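# Load a motor housing can into the press nest

## Task

Pick one motor housing can out of the steel tray on the robot's table and set it into the round nest below the press's raised ram on that same table, open end pointing up and sitting all the way down; when finished, neither gripper may be in contact with any can.

## Robot and tools

Robot: two arms, left_arm and right_arm; left_arm sits on the +y side (this has nothing to do with which side of an image it appears on). Each gripper's fingers point along its own +z axis and close along its y axis. The reported end_effector_position is the spot between the finger pads, under 1 cm behind the tips. The job is already partly done, so objects and arms may not be at their starting places.

Scene frame (used for end_effector_position and end_effector_quat_wxyz): origin at table-top height, halfway between the two nominal arm bases; +x points out over the table, +z up. A BASES line, if present, gives calibrated base positions. Printed hand positions may be off, more so far from the base.

execute_actions: argument actions is a list of actions; each action is a table of 0 to 15 rows, and each row lasts one control step (1/30 s). If fewer than 15 rows are given, the last row repeats to fill 15 steps. A row is always 14 numbers in [-1, 1], both arms included: dx, dy, dz, rx, ry, rz, opening for left_arm, then the same seven for right_arm. The six pose numbers are offsets, not poses, measured in that arm's Hand target axes from the Hand target at the start of the action; every row is relative to that same start, not to the row before, but a new action or call starts from wherever the Hand target then is, so repeating an offset adds motion. Scale: 1.0 equals 0.6 m or 180 degrees; rx, ry, rz form one rotation vector. Opening is absolute: +1 fully open (pad gap about 87 mm), +0.5 about 69 mm, 0 about 43 mm, -0.5 about 18 mm, -1 closed. An empty actions list just reports state and images. cameras selects images: omitted, null or ["all"] gives all, [] gives none; an unknown name invalidates the call.

move: target is one 14-number row like above, or up to 15 such rows differing only in pose offsets; all rows count from the same starting Hand targets. Paths are straight, end together, take 0.5 s minimum and are cut at 10 s. speed is top path speed in m/s, 0.002 to 0.5 (default 0.25), one value or one per target; rotation is capped at twice that in rad/s. blend (m) rounds corners in a list; 0 stops at each point. opening_speed (0.2 or more, per second on the -1 to +1 scale) ramps the fingers; otherwise the opening is sent at once. blocking=false returns after about 0.5 s while the move continues; until its end shows, use wait or stop before other motion calls. Moves do not avoid obstacles or the other arm; faster moves lag, stray and hit harder, and targets placed beyond a contact press harder. The result adds a move: line with the outcome (done, off_target, moving, held, fault) and limits (paced = pose clipped, held = steps withheld). done means at rest within 10 mm and 2 degrees; it says nothing about contact.

wait: seconds from 0 to 10; arms keep their last command and a running move goes on. stop: brakes a running move (needs some room). zoom_image: camera is cam_head_left or cam_head_right, region [x0, y0, x1, y1] in pixels of the latest full image, at most 504 by 504. finished_scene: scene 1 ends the job, irreversibly.

Controller behaviour: each step the commanded pose is clipped to within 100 mm and 20 degrees of the measured one. The Hand target shown in results is the clipped command and is what the next offsets start from; the gripper often stops short of it and keeps pushing on any later action, even all zeros. Sending six zero pose numbers re-commands the current Hand target; an arm blocked by an object keeps pushing until commanded away, so pull its target back past the gripper. Friction and gravity can leave the hand low, short or tilted, especially far out; small moves may fail or go sideways. Check position and orientation after each move and correct tilt. Every call sets the gripper opening too, so resend the present value to leave it unchanged (0 is a real command). Tool commands lists current tool commands.

Gripping: grip_measured uses the same scale as opening. To hold, command about 0.04 below the reading at first touch for full force (less for a lighter grip). Readings may be off by about 1 mm (up to 0.043). Pad force is about 20 N; fast closes can squeeze harder. Parts held may be tugged briefly, and loose items may be nudged.

Result lines: Joint positions (last value per arm is gripper 0 closed to 1 open), joint torques (first three per arm wrap at ±28 N m), step readings of end_effector_position, HELD marks steps where part of a row was withheld, pose unreachable means the clearance check blocked that arm (it does not guard grippers against each other). Joint ranges in rad: waist -2.618 to 3.054, shoulder 0 to 3.142, elbow 0 to 3.142 (straight at 2.901), wrist pitch and yaw -1.571 to 1.571, wrist roll -2.094 to 2.094.

Motor heat rises with holding loads, stretched arms, or pushing at unreachable poses: MOTOR HOT at 75 °C, at 90 °C the arm folds and idles for the rest of the job, at 100 °C it collapses.

Cameras: cam_head_left and cam_head_right, 672x504 each.

Avoid: dropping the can, anything leaving the table, slams, hard hits, heavy pushes, and arms colliding or squeezing each other, which can fail the job. Release the can only once it is seated and still, then move clear of every can. Quicker, smooth, low-effort motion is preferred.

Each tool is called after "Emit:" as name(argument=value, ...) on one line, values as JSON.

## Session

Emit:
execute_actions(actions=[])

Scene clock: 836.43 s.
left_arm: end_effector_position=(+0.1684, +0.0132, +0.0283) grip_measured=-0.025 end_effector_quat_wxyz=(+0.308, +0.393, +0.852, -0.158) | right_arm: end_effector_position=(+0.5203, -0.4964, +0.3712) grip_measured=+0.978 end_effector_quat_wxyz=(+0.724, +0.437, +0.511, -0.150)
Joint positions: left_arm=[-1.182 1.362 0.599 -0.114 -0.144 -0.212 0.488] | right_arm=[-0.099 1.771 1.565 0.339 0.781 0.41 0.989]
Joint velocities: left_arm=[0.012 -0.007 -0.012 -0.022 -0.066 0.037 -0.001] | right_arm=[-0.012 0.007 -0.002 -0.007 -0.007 -0.007 -0.003]
Joint torques (N m): left_arm=[-0.61 -4.19 5.26 1.54 -0.07 -0.07] | right_arm=[-0.23 -9.36 8.21 1.63 -0.06 -0.04]
Heat: left arm: 44 °C; right arm: 52 °C.
Hand target: left_arm +0.1699, +0.0091, +0.0285; +0.316, +0.388, +0.851, -0.161 | right_arm +0.5166, -0.4959, +0.3856; +0.734, +0.438, +0.499, -0.144
Tool commands: left_gripper/opening=-0.14 right_gripper/opening=+1.0
Off the commanded pose: left_arm 0.005 m, 1 deg | right_arm 0.015 m, 2 deg.

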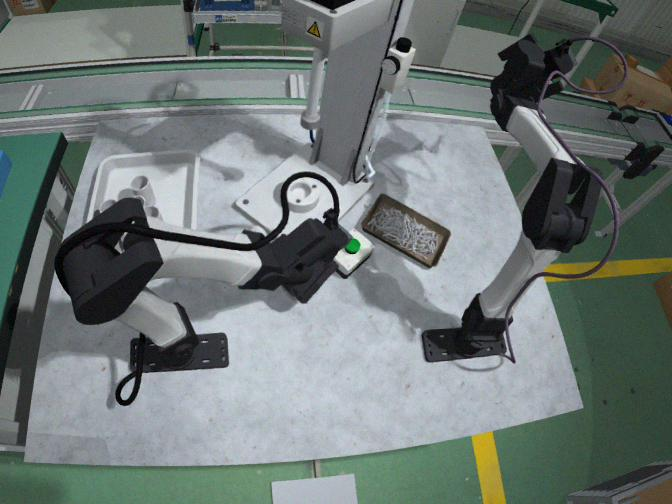

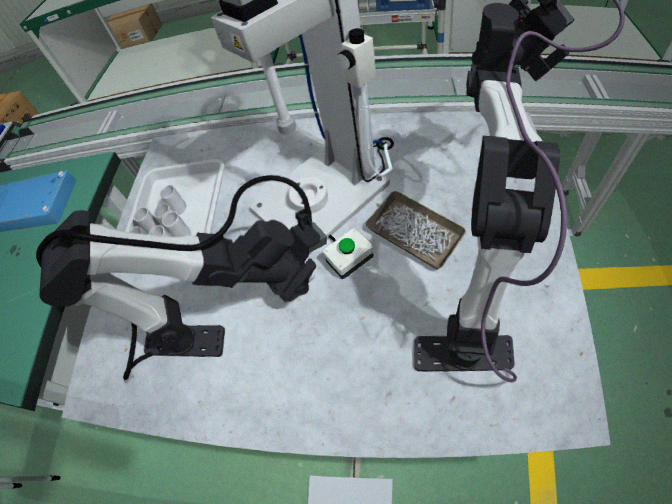

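Emit:
zoom_image(camera="cam_head_left", region=[220, 160, 400, 310])

Emit:
zoom_image(camera="cam_head_right", region=[210, 160, 390, 310])

Emit:
zoom_image(camera="cam_head_right", region=[110, 150, 250, 260])

Emit:
zoom_image(camera="cam_head_left", region=[80, 140, 220, 250])

Scaled by 2.800.

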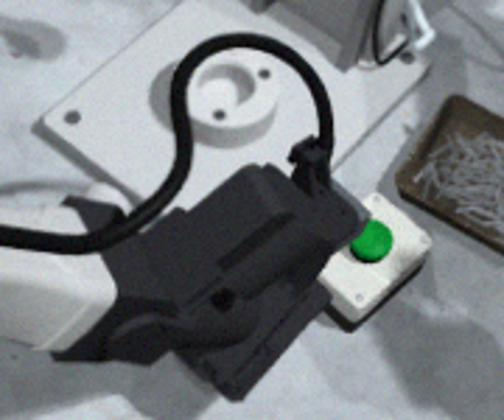

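Scaled by 2.800.

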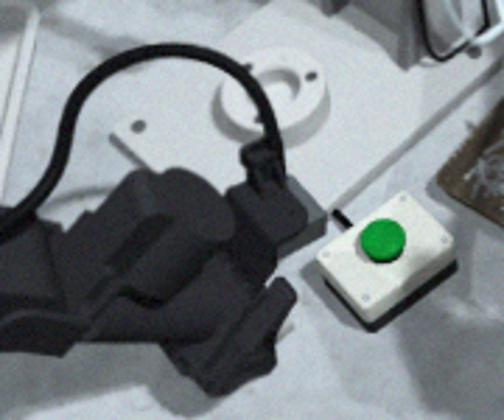

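Scaled by 3.600.

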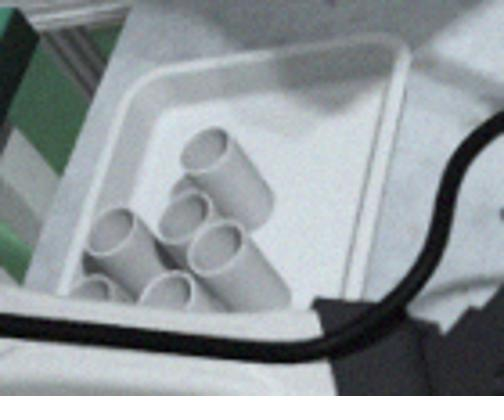

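Scaled by 3.600.

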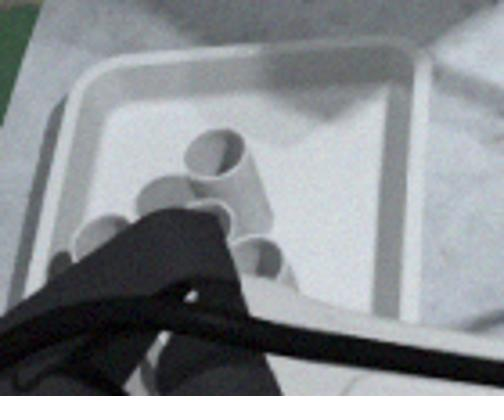

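Emit:
zoom_image(camera="cam_head_right", region=[270, 210, 350, 310])

Emit:
zoom_image(camera="cam_head_left", region=[270, 220, 360, 310])

Scaled by 5.040.

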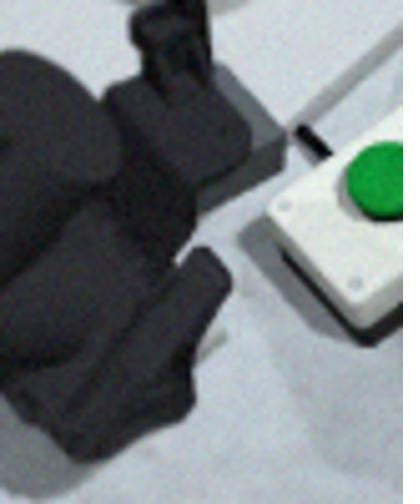

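Scaled by 5.600.

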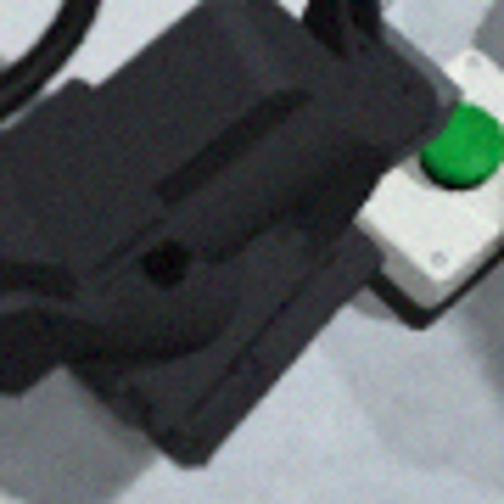

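Emit:
move(target=[-0.13,-0.005,-0.152,0,0,0,-0.14,0,0,0,0,0,0,1], speed=0.1)

Emit:
zoom_image(camera="cam_head_right", region=[220, 160, 370, 310])

Emit:
zoom_image(camera="cam_head_left", region=[240, 160, 390, 310])

Scene clock: 849.50 s.
left_arm: end_effector_position=(+0.1656, +0.0158, +0.1293) grip_measured=-0.025 end_effector_quat_wxyz=(+0.293, +0.397, +0.857, -0.146) | right_arm: end_effector_position=(+0.5203, -0.4964, +0.3712) grip_measured=+0.978 end_effector_quat_wxyz=(+0.724, +0.437, +0.511, -0.150)
Joint positions: left_arm=[-1.188 1.251 0.962 -0.628 -0.148 -0.218 0.488] | right_arm=[-0.099 1.771 1.565 0.339 0.781 0.41 0.989]
Joint velocities: left_arm=[-0.007 -0.017 0.007 -0.022 0.007 -0.066 0.006] | right_arm=[-0.002 0.012 0.007 0.007 -0.051 -0.007 -0.018]
Joint torques (N m): left_arm=[-0.66 -6.9 8.95 1.15 -0.09 -0.07] | right_arm=[-0.23 -9.35 8.21 1.63 -0.07 -0.04]
Heat: left arm: 44 °C; right arm: 52 °C.
Hand target: left_arm +0.1684, +0.0085, +0.1490; +0.316, +0.388, +0.851, -0.161 | right_arm +0.5166, -0.4959, +0.3856; +0.734, +0.438, +0.499, -0.144
Off the commanded pose: left_arm 0.020 m, 3 deg | right_arm 0.015 m, 2 deg.
move: off_target (left_arm, right_arm)

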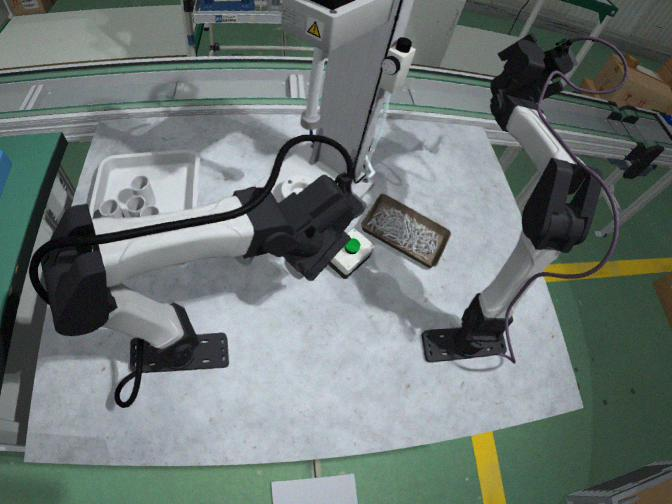

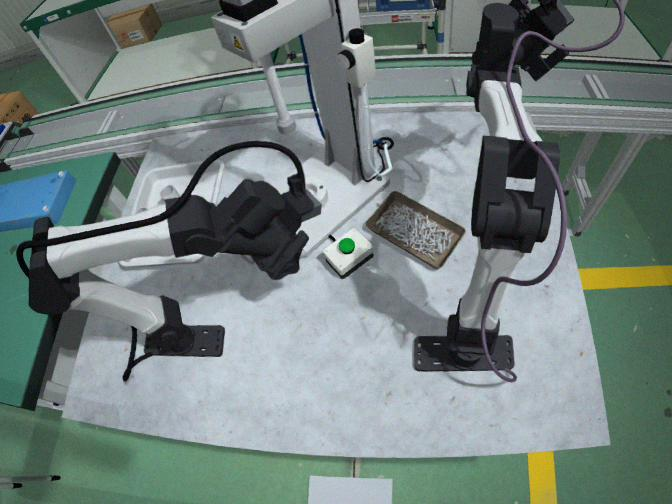

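Scaled by 3.360.

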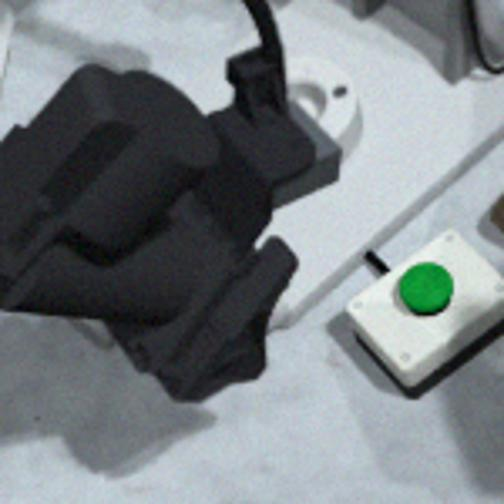

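Scaled by 3.360.

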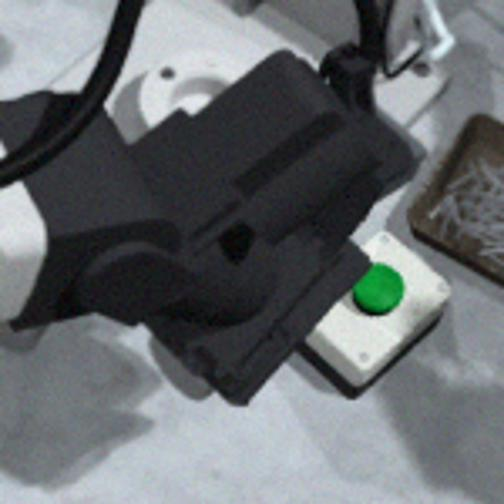

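Emit:
move(target=[-0.08,0,-0.1,0,-0.275,0,-0.14,0,0,0,0,0,0,1], speed=0.15)

Emit:
zoom_image(camera="cam_head_right", region=[220, 160, 370, 310])

Emit:
zoom_image(camera="cam_head_left", region=[240, 160, 390, 310])

Scene clock: 861.97 s.
left_arm: end_effector_position=(+0.1655, +0.0154, +0.2205) grip_measured=-0.025 end_effector_quat_wxyz=(+0.629, +0.296, +0.650, -0.306) | right_arm: end_effector_position=(+0.5203, -0.4964, +0.3712) grip_measured=+0.978 end_effector_quat_wxyz=(+0.724, +0.437, +0.511, -0.150)
Joint positions: left_arm=[-1.375 0.685 0.393 0.27 -0.442 -0.036 0.488] | right_arm=[-0.099 1.771 1.565 0.339 0.781 0.41 0.989]
Joint velocities: left_arm=[0.002 -0.007 0.027 -0.022 0.051 0.007 0.011] | right_arm=[-0.002 -0.007 -0.002 -0.007 -0.022 0.007 -0.013]
Joint torques (N m): left_arm=[-0.61 -0.9 6.34 1.98 -0.03 0.15] | right_arm=[-0.21 -9.36 8.21 1.63 -0.06 -0.04]
Heat: left arm: 44 °C; right arm: 52 °C.
Hand target: left_arm +0.1660, +0.0145, +0.2288; +0.641, +0.287, +0.640, -0.313 | right_arm +0.5166, -0.4959, +0.3856; +0.734, +0.438, +0.499, -0.144
Off the commanded pose: left_arm 0.006 m, 2 deg | right_arm 0.015 m, 2 deg.
move: off_target (right_arm)

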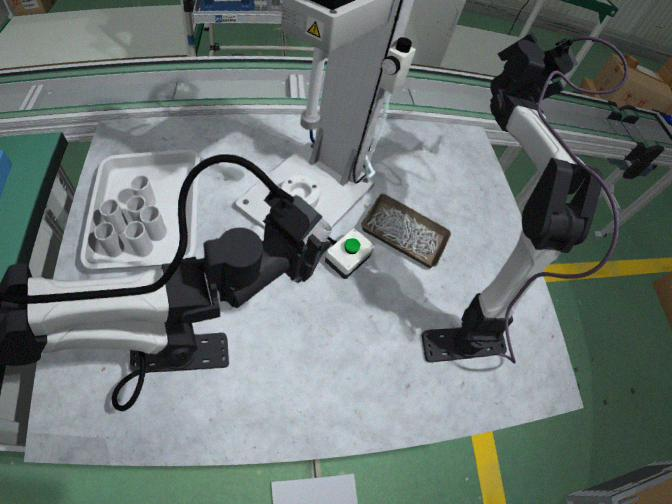

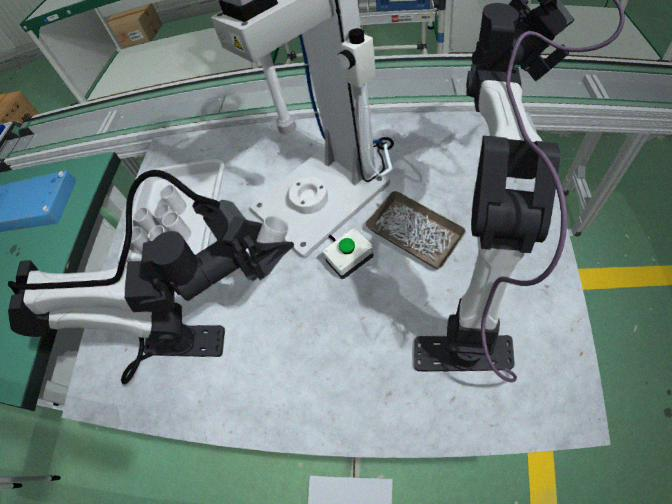

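Scaled by 3.360.

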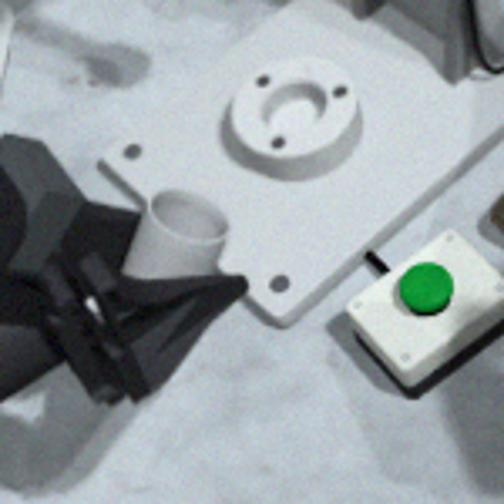

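Scaled by 3.360.

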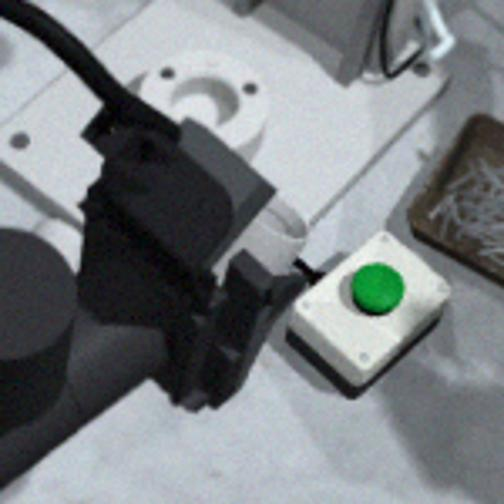

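Emit:
move(target=[0.043,0.254,0.048,0,0,0,-0.14,0,0,0,0,0,0,1], speed=0.15)

Emit:
zoom_image(camera="cam_head_right", region=[230, 110, 380, 260])

Emit:
zoom_image(camera="cam_head_left", region=[230, 110, 380, 260])

Scene clock: 877.83 s.
left_arm: end_effector_position=(+0.2971, +0.0923, +0.1867) grip_measured=-0.025 end_effector_quat_wxyz=(+0.629, +0.299, +0.653, -0.297) | right_arm: end_effector_position=(+0.5203, -0.4964, +0.3712) grip_measured=+0.978 end_effector_quat_wxyz=(+0.724, +0.437, +0.511, -0.150)
Joint positions: left_arm=[-0.412 0.956 0.339 0.582 0.511 0.005 0.488] | right_arm=[-0.099 1.771 1.565 0.339 0.781 0.41 0.989]
Joint velocities: left_arm=[-0.007 -0.017 -0.027 -0.007 0.066 -0.007 0.006] | right_arm=[0.007 0.007 -0.002 -0.007 -0.007 -0.11 -0.013]
Joint torques (N m): left_arm=[0.72 -1.77 7.57 1.97 0.21 0.02] | right_arm=[-0.23 -9.36 8.21 1.63 -0.06 -0.04]
Heat: left arm: 45 °C; right arm: 52 °C.
Hand target: left_arm +0.3013, +0.0910, +0.2017; +0.647, +0.301, +0.634, -0.299 | right_arm +0.5166, -0.4959, +0.3856; +0.734, +0.438, +0.499, -0.144
Off the commanded pose: left_arm 0.013 m, 3 deg | right_arm 0.015 m, 2 deg.
move: off_target (left_arm, right_arm)

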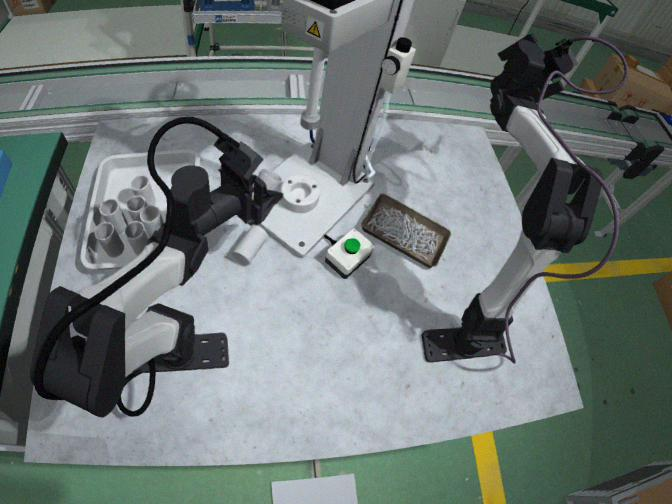

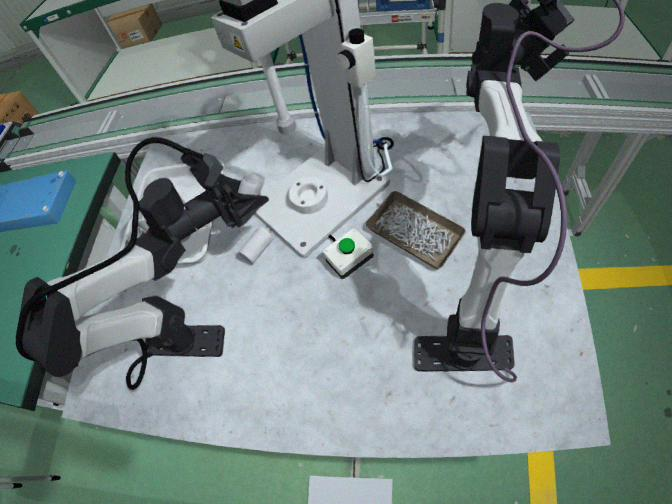

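Scaled by 3.360.

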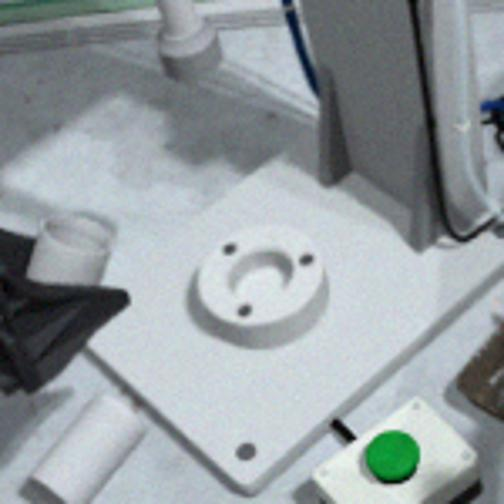

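Scaled by 3.360.

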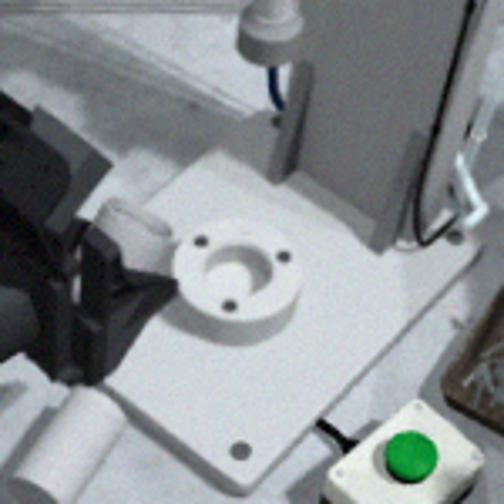

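Emit:
move(target=[-0.01,0.033,0.092,0,0,0,-0.14,0,0,0,0,0,0,1], speed=0.12)

Emit:
zoom_image(camera="cam_head_right", region=[230, 110, 380, 260])

Emit:
zoom_image(camera="cam_head_left", region=[230, 110, 380, 260])

Scene clock: 887.67 s.
left_arm: end_effector_position=(+0.3432, +0.0672, +0.1830) grip_measured=-0.025 end_effector_quat_wxyz=(+0.621, +0.301, +0.659, -0.300) | right_arm: end_effector_position=(+0.5203, -0.4964, +0.3712) grip_measured=+0.978 end_effector_quat_wxyz=(+0.724, +0.437, +0.511, -0.150)
Joint positions: left_arm=[-0.44 1.256 0.487 0.713 0.491 0.005 0.488] | right_arm=[-0.099 1.771 1.565 0.339 0.781 0.41 0.989]
Joint velocities: left_arm=[-0.007 0.007 -0.007 0.007 -0.007 -0.022 -0.001] | right_arm=[0.002 0.012 -0.002 -0.051 0.022 0.007 -0.008]
Joint torques (N m): left_arm=[-0.64 -3.78 9.14 1.98 0.04 -0.02] | right_arm=[-0.23 -9.35 8.21 1.63 -0.06 -0.04]
Heat: left arm: 45 °C; right arm: 52 °C.
Hand target: left_arm +0.3525, +0.0614, +0.2072; +0.647, +0.300, +0.634, -0.299 | right_arm +0.5166, -0.4959, +0.3856; +0.734, +0.438, +0.499, -0.144
Off the commanded pose: left_arm 0.028 m, 4 deg | right_arm 0.015 m, 2 deg.
move: off_target (left_arm, right_arm)

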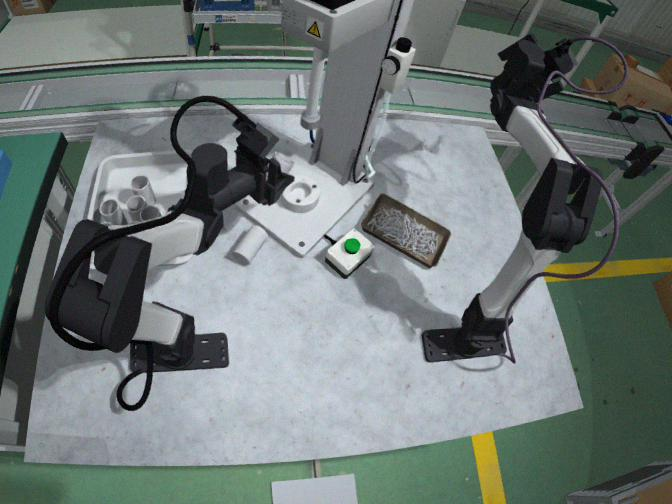

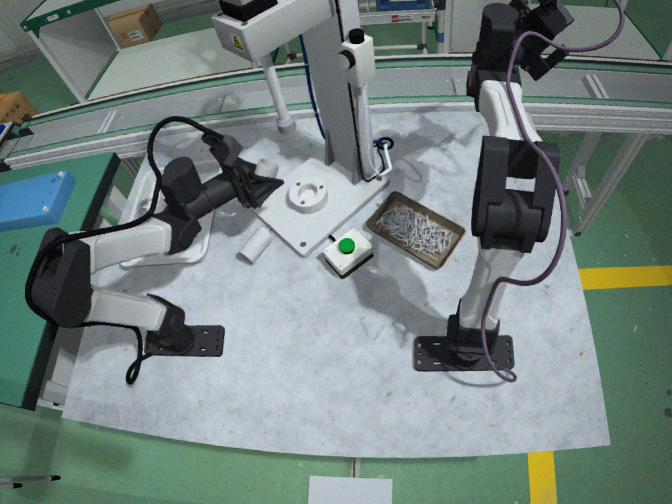

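Scaled by 3.360.

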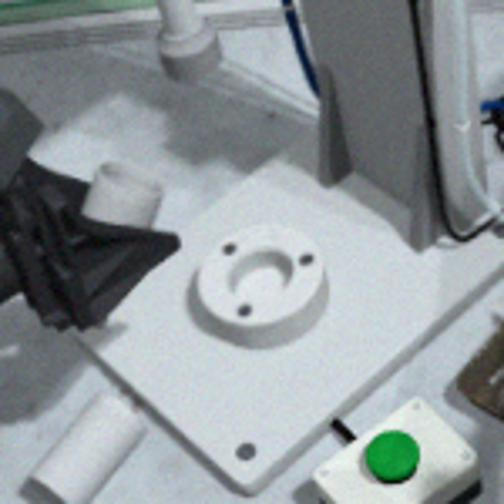

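Scaled by 3.360.

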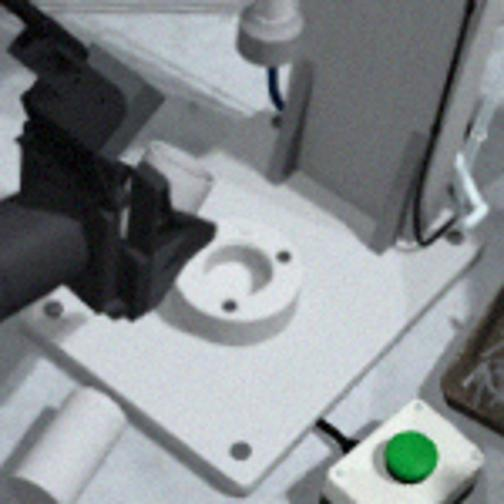

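Emit:
move(target=[0.14,-0.291,-0.13,0,0.275,0,-0.14,0,0,0,0,0,0,1], speed=0.18)

Scene clock: 914.87 s.
left_arm: end_effector_position=(+0.1644, +0.0133, +0.1089) grip_measured=-0.025 end_effector_quat_wxyz=(+0.301, +0.396, +0.854, -0.153) | right_arm: end_effector_position=(+0.5203, -0.4964, +0.3712) grip_measured=+0.978 end_effector_quat_wxyz=(+0.724, +0.437, +0.511, -0.150)
Joint positions: left_arm=[-1.196 1.246 0.866 -0.515 -0.152 -0.222 0.488] | right_arm=[-0.099 1.771 1.565 0.339 0.781 0.41 0.989]
Joint velocities: left_arm=[-0.012 0.007 0.002 -0.037 -0.022 0.022 0.001] | right_arm=[-0.012 -0.012 -0.017 0.022 -0.022 0.051 -0.003]
Joint torques (N m): left_arm=[-0.5 -4.01 9.36 1.25 -0.1 -0.08] | right_arm=[-0.23 -9.36 8.21 1.63 -0.06 -0.04]
Heat: left arm: 50 °C; right arm: 52 °C.
Hand target: left_arm +0.1687, +0.0039, +0.1220; +0.316, +0.388, +0.851, -0.161 | right_arm +0.5166, -0.4959, +0.3856; +0.734, +0.438, +0.499, -0.144
Off the commanded pose: left_arm 0.014 m, 3 deg | right_arm 0.015 m, 2 deg.
move: off_target (left_arm, right_arm)

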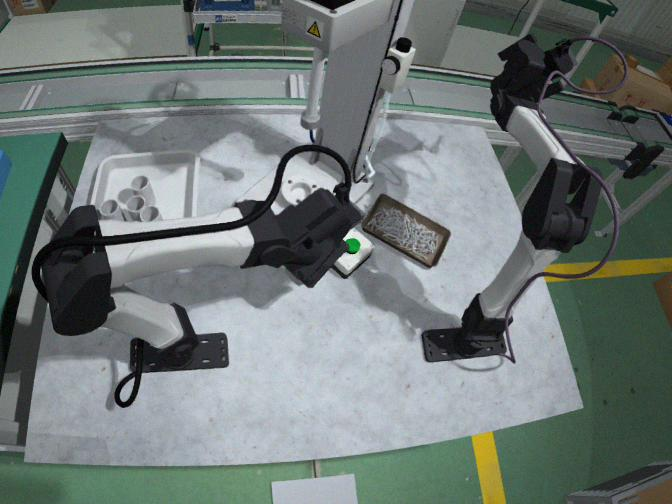

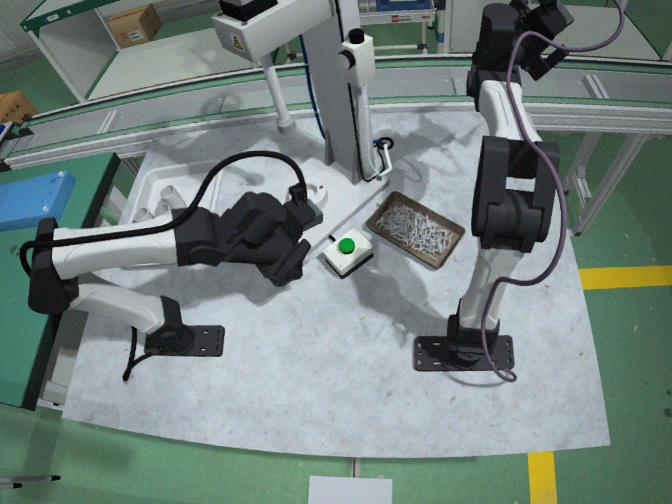

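Emit:
move(target=[0.107,0.011,0.117,0,0,0,-0.14,0,0,0,0,0,0,1], speed=0.1, cameras=[])

Scene clock: 919.20 s.
left_arm: end_effector_position=(+0.1673, +0.0119, +0.0268) grip_measured=-0.026 end_effector_quat_wxyz=(+0.309, +0.391, +0.853, -0.158) | right_arm: end_effector_position=(+0.5203, -0.4964, +0.3712) grip_measured=+0.978 end_effector_quat_wxyz=(+0.724, +0.437, +0.511, -0.150)
Joint positions: left_arm=[-1.19 1.367 0.594 -0.102 -0.152 -0.223 0.487] | right_arm=[-0.099 1.771 1.565 0.339 0.781 0.41 0.989]
Joint velocities: left_arm=[-0.022 0.002 -0.007 -0.022 -0.022 0.007 0.004] | right_arm=[-0.007 0.002 -0.002 0.022 -0.081 0.037 -0.003]
Joint torques (N m): left_arm=[0.66 -4.3 5.2 1.47 0.01 0.09] | right_arm=[-0.23 -9.36 8.21 1.63 -0.06 -0.04]
Heat: left arm: 49 °C; right arm: 52 °C.
Hand target: left_arm +0.1711, +0.0096, +0.0264; +0.316, +0.388, +0.851, -0.161 | right_arm +0.5166, -0.4959, +0.3856; +0.734, +0.438, +0.499, -0.144
Off the commanded pose: left_arm 0.005 m, 1 deg | right_arm 0.015 m, 2 deg.
move: off_target (right_arm)
No camera images: "cameras" was empty.

Emit:
move(target=[0,0,0,0,0,0,0.35,0,0,0,0,0,0,1], opening_speed=0.5, cameras=[])

Emit:
move(target=[0,0,-0.3,0,0,0,0.35,0,0,0,0,0,0,1], speed=0.2)

Emit:
zoom_image(camera="cam_head_right", region=[220, 180, 350, 310])

Emit:
zoom_image(camera="cam_head_left", region=[240, 180, 370, 310])

Scene clock: 924.20 s.
left_arm: end_effector_position=(+0.1685, +0.0093, +0.0284) grip_measured=+0.350 end_effector_quat_wxyz=(+0.314, +0.389, +0.851, -0.162) | right_arm: end_effector_position=(+0.5203, -0.4964, +0.3712) grip_measured=+0.978 end_effector_quat_wxyz=(+0.724, +0.437, +0.511, -0.150)
Joint positions: left_arm=[-1.19 1.368 0.594 -0.089 -0.152 -0.223 0.675] | right_arm=[-0.099 1.771 1.565 0.339 0.781 0.41 0.989]
Joint velocities: left_arm=[-0.007 0.002 -0.007 0.022 -0.037 -0.066 -0.007] | right_arm=[-0.017 -0.002 0.017 -0.022 0.007 0.051 0.024]
Joint torques (N m): left_arm=[0.7 -4.22 5.15 1.39 0.05 0.13] | right_arm=[-0.23 -9.36 8.21 1.63 -0.06 -0.04]
Heat: left arm: 49 °C; right arm: 52 °C.
Hand target: left_arm +0.1711, +0.0097, +0.0263; +0.316, +0.388, +0.851, -0.161 | right_arm +0.5166, -0.4959, +0.3856; +0.734, +0.438, +0.499, -0.144
Off the commanded pose: left_arm 0.003 m, 0 deg | right_arm 0.015 m, 2 deg.
move: off_target (right_arm)
No camera images: "cameras" was empty.

Scene clock: 926.03 s.
left_arm: end_effector_position=(+0.0945, +0.1023, +0.1557) grip_measured=+0.350 end_effector_quat_wxyz=(+0.305, +0.392, +0.853, -0.159) | right_arm: end_effector_position=(+0.5203, -0.4964, +0.3712) grip_measured=+0.978 end_effector_quat_wxyz=(+0.724, +0.437, +0.511, -0.150)
Joint positions: left_arm=[-1.412 0.8 0.852 -0.971 -0.284 -0.4 0.675] | right_arm=[-0.099 1.771 1.565 0.339 0.781 0.41 0.989]
Joint velocities: left_arm=[0.002 -0.007 -0.012 0.051 -0.081 -0.037 -0.009] | right_arm=[-0.007 -0.007 0.002 -0.066 0.007 -0.007 -0.018]
Joint torques (N m): left_arm=[-0.47 -0.69 7.92 1.06 -0.12 -0.07] | right_arm=[-0.21 -9.36 8.21 1.63 -0.06 -0.04]
Heat: left arm: 49 °C; right arm: 52 °C.
Hand target: left_arm +0.0949, +0.1008, +0.1641; +0.312, +0.387, +0.852, -0.164 | right_arm +0.5166, -0.4959, +0.3856; +0.734, +0.438, +0.499, -0.144
Off the commanded pose: left_arm 0.006 m, 1 deg | right_arm 0.015 m, 2 deg.
move: off_target (right_arm)

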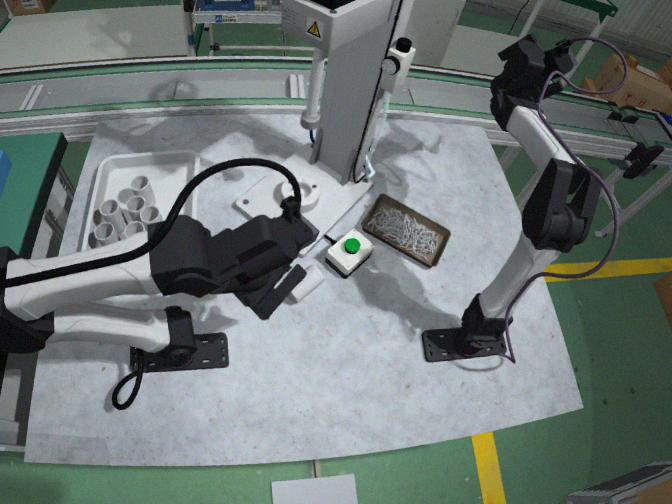

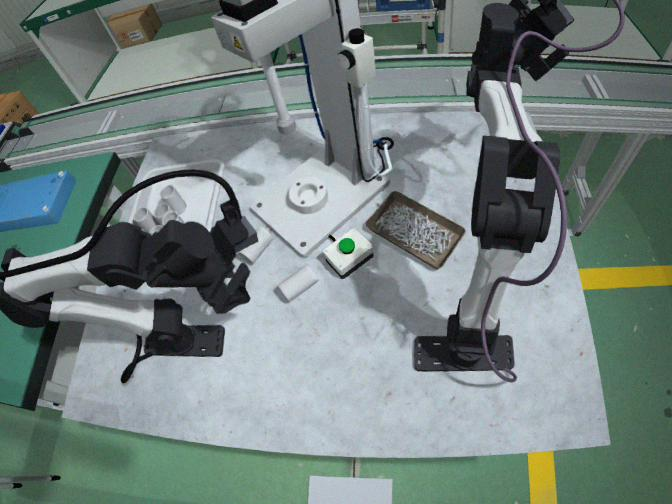

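Scaled by 3.877.

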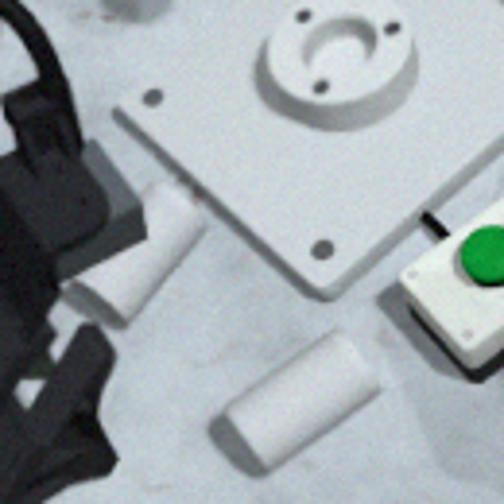

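Scaled by 3.877.

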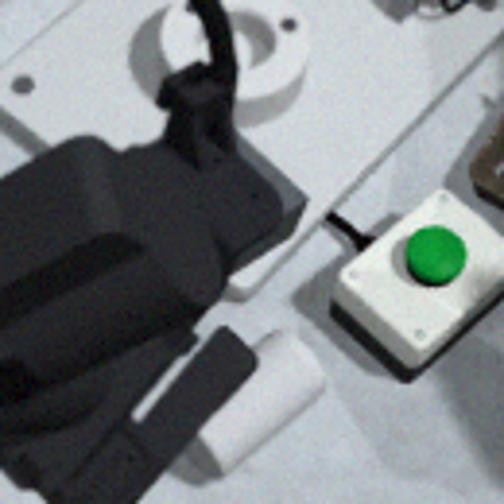

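Emit:
move(target=[-0.122,-0.003,0.183,0,0.336,0,0.5,0,0,0,0,0,0,1], speed=0.2)

Emit:
zoom_image(camera="cam_head_right", region=[220, 180, 350, 310])

Emit:
zoom_image(camera="cam_head_left", region=[240, 180, 370, 310])

Scene clock: 943.90 s.
left_arm: end_effector_position=(+0.1754, +0.0046, +0.1202) grip_measured=+0.500 end_effector_quat_wxyz=(-0.079, +0.411, +0.908, +0.015) | right_arm: end_effector_position=(+0.5203, -0.4964, +0.3712) grip_measured=+0.978 end_effector_quat_wxyz=(+0.724, +0.437, +0.511, -0.150)
Joint positions: left_arm=[-1.068 2.077 1.9 -1.541 0.062 -0.161 0.75] | right_arm=[-0.099 1.771 1.565 0.339 0.781 0.41 0.989]
Joint velocities: left_arm=[-0.017 0.002 0.007 0.037 0.007 -0.051 -0.004] | right_arm=[0.002 -0.007 -0.002 0.007 0.022 0.007 -0.003]
Joint torques (N m): left_arm=[0.55 -9.39 7.2 -0.24 0.25 0.17] | right_arm=[-0.23 -9.35 8.23 1.63 -0.06 -0.04]
Heat: left arm: 49 °C; right arm: 52 °C.
Hand target: left_arm +0.1778, +0.0021, +0.1220; -0.153, +0.411, +0.897, +0.060 | right_arm +0.5166, -0.4959, +0.3856; +0.734, +0.438, +0.499, -0.144
Off the commanded pose: left_arm 0.010 m, 10 deg | right_arm 0.015 m, 2 deg.
joint sent to its limit (left arm) — joint 4 (wrist pitch), lower limit. The joint targets are off in position and orientation.
move: off_target (left_arm, right_arm)

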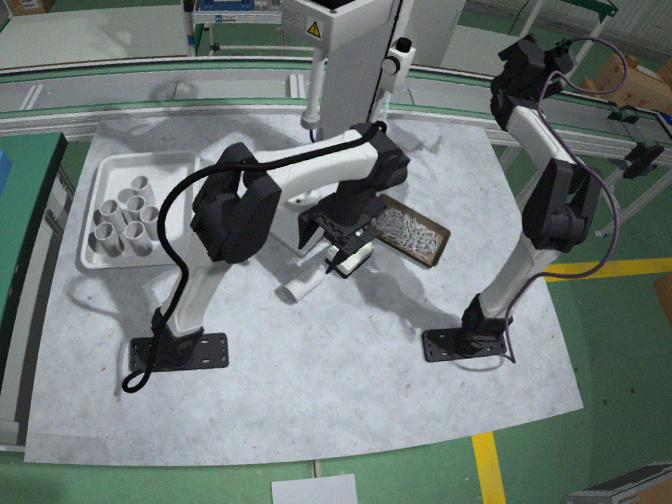

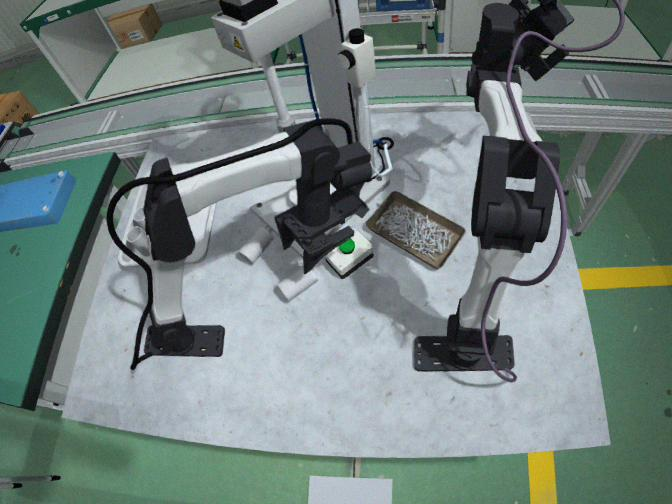

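Scaled by 3.877.

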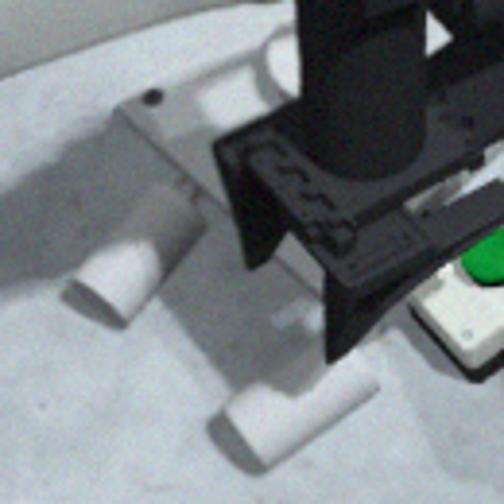

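Scaled by 3.877.

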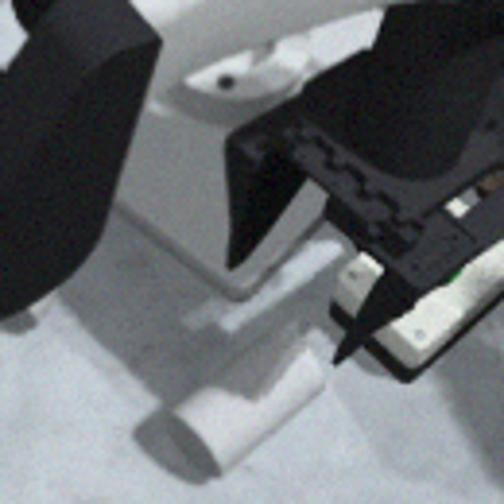

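Emit:
zoom_image(camera="cam_head_left", region=[265, 260, 325, 310])

Emit:
zoom_image(camera="cam_head_right", region=[265, 260, 325, 310])

Scaled by 8.400.

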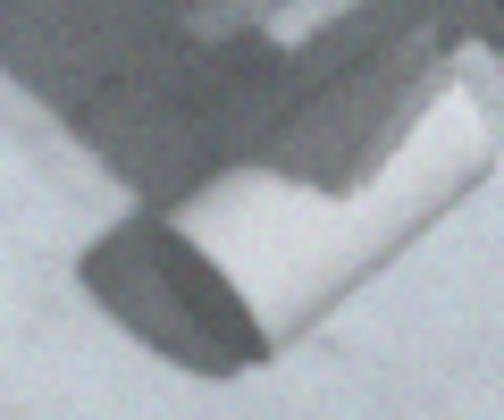

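Scaled by 8.400.

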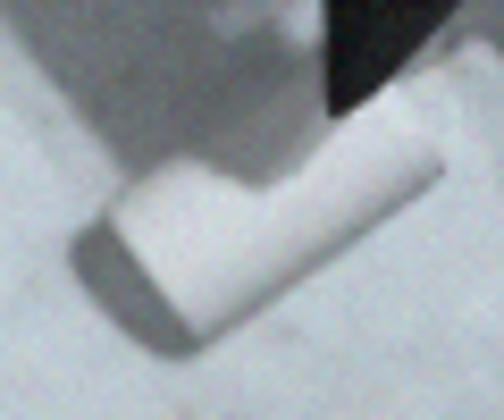

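Emit:
move(target=[-0.051,0.0,0.155,0,-0.072,0,0.5,0,0,0,0,0,0,1], speed=0.1)

Emit:
zoom_image(camera="cam_head_right", region=[250, 210, 350, 310])

Emit:
zoom_image(camera="cam_head_left", region=[260, 210, 360, 310])

Scene clock: 961.03 s.
left_arm: end_effector_position=(+0.1757, +0.0041, +0.0273) grip_measured=+0.500 end_effector_quat_wxyz=(-0.055, +0.416, +0.908, +0.009) | right_arm: end_effector_position=(+0.5203, -0.4964, +0.3712) grip_measured=+0.978 end_effector_quat_wxyz=(+0.724, +0.437, +0.511, -0.150)
Joint positions: left_arm=[-1.076 2.077 1.541 -1.137 0.047 -0.161 0.75] | right_arm=[-0.099 1.771 1.565 0.339 0.781 0.41 0.989]
Joint velocities: left_arm=[-0.007 -0.002 0.002 -0.051 -0.081 -0.154 0.007] | right_arm=[-0.007 -0.012 -0.007 -0.037 0.051 0.066 0.003]
Joint torques (N m): left_arm=[-0.59 -10.59 4.21 0.11 0 -0.02] | right_arm=[-0.23 -9.36 8.21 1.63 -0.06 -0.04]
Heat: left arm: 48 °C; right arm: 52 °C.
Hand target: left_arm +0.1752, +0.0034, +0.0242; -0.051, +0.416, +0.908, +0.013 | right_arm +0.5166, -0.4959, +0.3856; +0.734, +0.438, +0.499, -0.144
Off the commanded pose: left_arm 0.004 m, 1 deg | right_arm 0.015 m, 2 deg.
move: off_target (right_arm)

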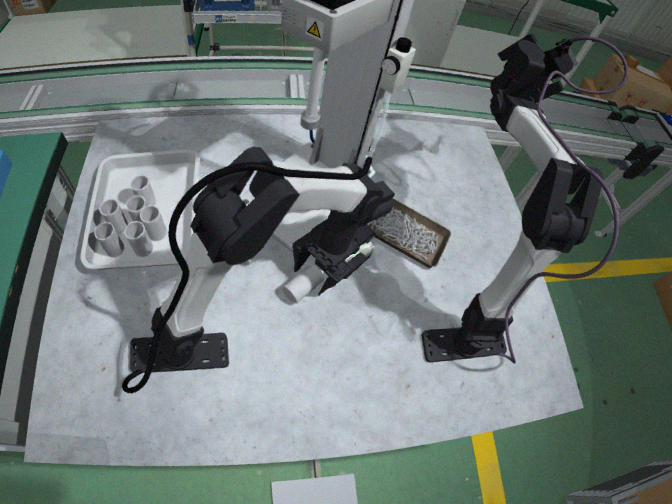

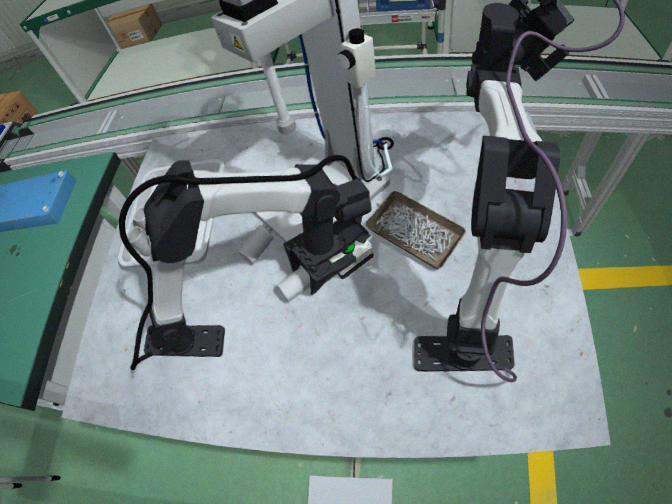

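Scaled by 5.040.

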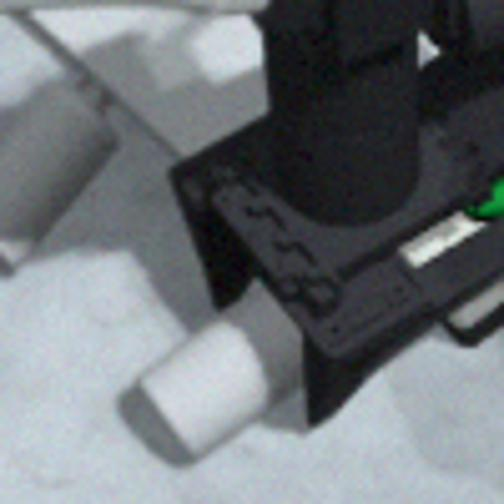

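Scaled by 5.040.

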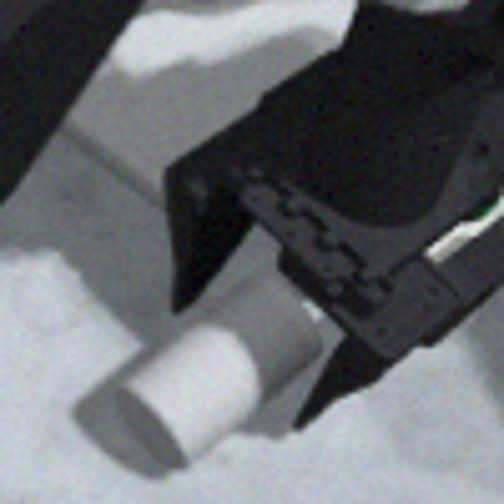

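Emit:
move(target=[0,0,0,0,0,0,-0.14,0,0,0,0,0,0,1], opening_speed=0.5, cameras=[])

Emit:
move(target=[0.07,-0.003,-0.245,0,0,0,-0.14,0,0,0,0,0,0,1], speed=0.12)

Emit:
zoom_image(camera="cam_head_right", region=[230, 190, 350, 310])

Emit:
zoom_image(camera="cam_head_left", region=[260, 190, 380, 310])

Scene clock: 967.03 s.
left_arm: end_effector_position=(+0.1760, +0.0041, +0.0273) grip_measured=+0.005 end_effector_quat_wxyz=(-0.055, +0.416, +0.908, +0.009) | right_arm: end_effector_position=(+0.5203, -0.4964, +0.3712) grip_measured=+0.978 end_effector_quat_wxyz=(+0.724, +0.437, +0.511, -0.150)
Joint positions: left_arm=[-1.076 2.077 1.541 -1.136 0.046 -0.161 0.502] | right_arm=[-0.099 1.771 1.565 0.339 0.781 0.41 0.989]
Joint velocities: left_arm=[0.007 0.002 -0.002 -0.007 0.081 0.022 -0.004] | right_arm=[0.012 -0.022 -0.007 -0.037 -0.051 -0.037 -0.029]
Joint torques (N m): left_arm=[-0.53 -10.71 4.18 0.11 0.05 -0.03] | right_arm=[-0.23 -9.36 8.21 1.63 -0.06 -0.04]
Heat: left arm: 47 °C; right arm: 52 °C.
Hand target: left_arm +0.1752, +0.0034, +0.0242; -0.051, +0.416, +0.908, +0.013 | right_arm +0.5166, -0.4959, +0.3856; +0.734, +0.438, +0.499, -0.144
Off the commanded pose: left_arm 0.003 m, 1 deg | right_arm 0.015 m, 2 deg.
move: off_target (right_arm)
No camera images: "cameras" was empty.

Scene clock: 968.73 s.
left_arm: end_effector_position=(+0.1620, +0.0205, +0.1624) grip_measured=+0.005 end_effector_quat_wxyz=(-0.021, +0.417, +0.909, -0.013) | right_arm: end_effector_position=(+0.5203, -0.4964, +0.3712) grip_measured=+0.978 end_effector_quat_wxyz=(+0.724, +0.437, +0.511, -0.150)
Joint positions: left_arm=[-1.086 1.879 1.82 -1.532 0.046 -0.173 0.502] | right_arm=[-0.099 1.771 1.565 0.339 0.781 0.41 0.989]
Joint velocities: left_arm=[0.002 -0.002 -0.012 0.066 -0.037 -0.022 -0.009] | right_arm=[-0.007 0.017 -0.007 0.022 -0.007 0.007 -0.013]
Joint torques (N m): left_arm=[-0.54 -12 6.91 -0.09 0.09 -0.05] | right_arm=[-0.23 -9.36 8.21 1.63 -0.06 -0.04]
Heat: left arm: 47 °C; right arm: 52 °C.
Hand target: left_arm +0.1592, +0.0214, +0.1764; -0.052, +0.416, +0.908, +0.012 | right_arm +0.5166, -0.4959, +0.3856; +0.734, +0.438, +0.499, -0.144
Off the commanded pose: left_arm 0.013 m, 5 deg | right_arm 0.015 m, 2 deg.
joint sent to its limit (left arm) — joint 4 (wrist pitch), lower limit. The joint targets are off in orientation, not in position.
move: off_target (left_arm, right_arm)

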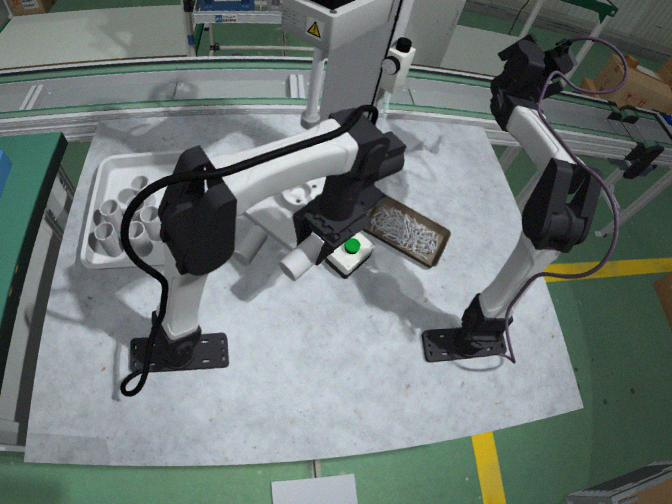

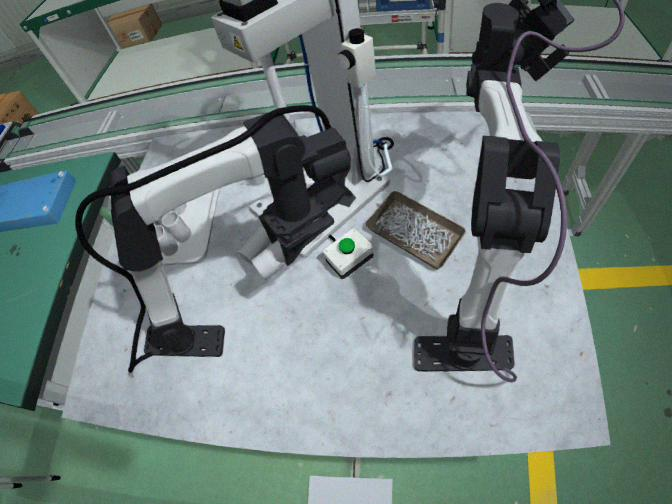

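Scaled by 4.200.

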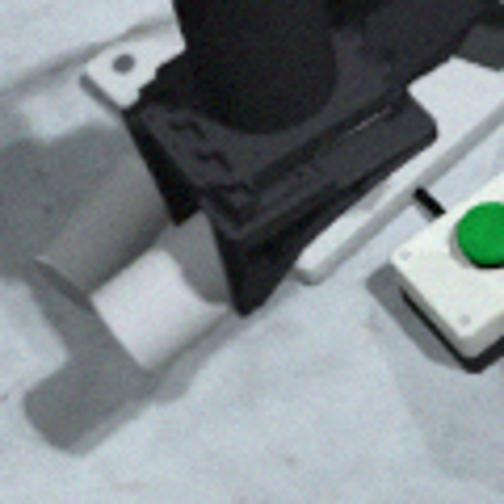

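Scaled by 4.200.

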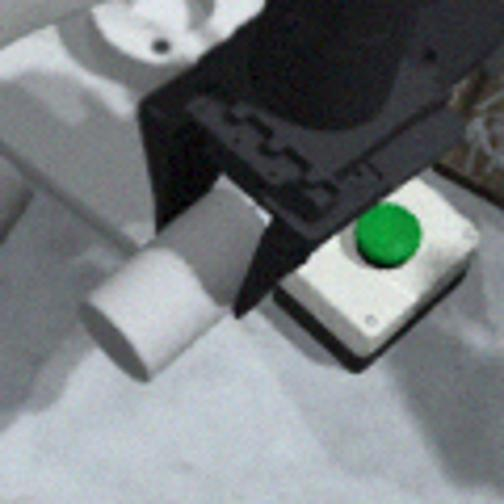

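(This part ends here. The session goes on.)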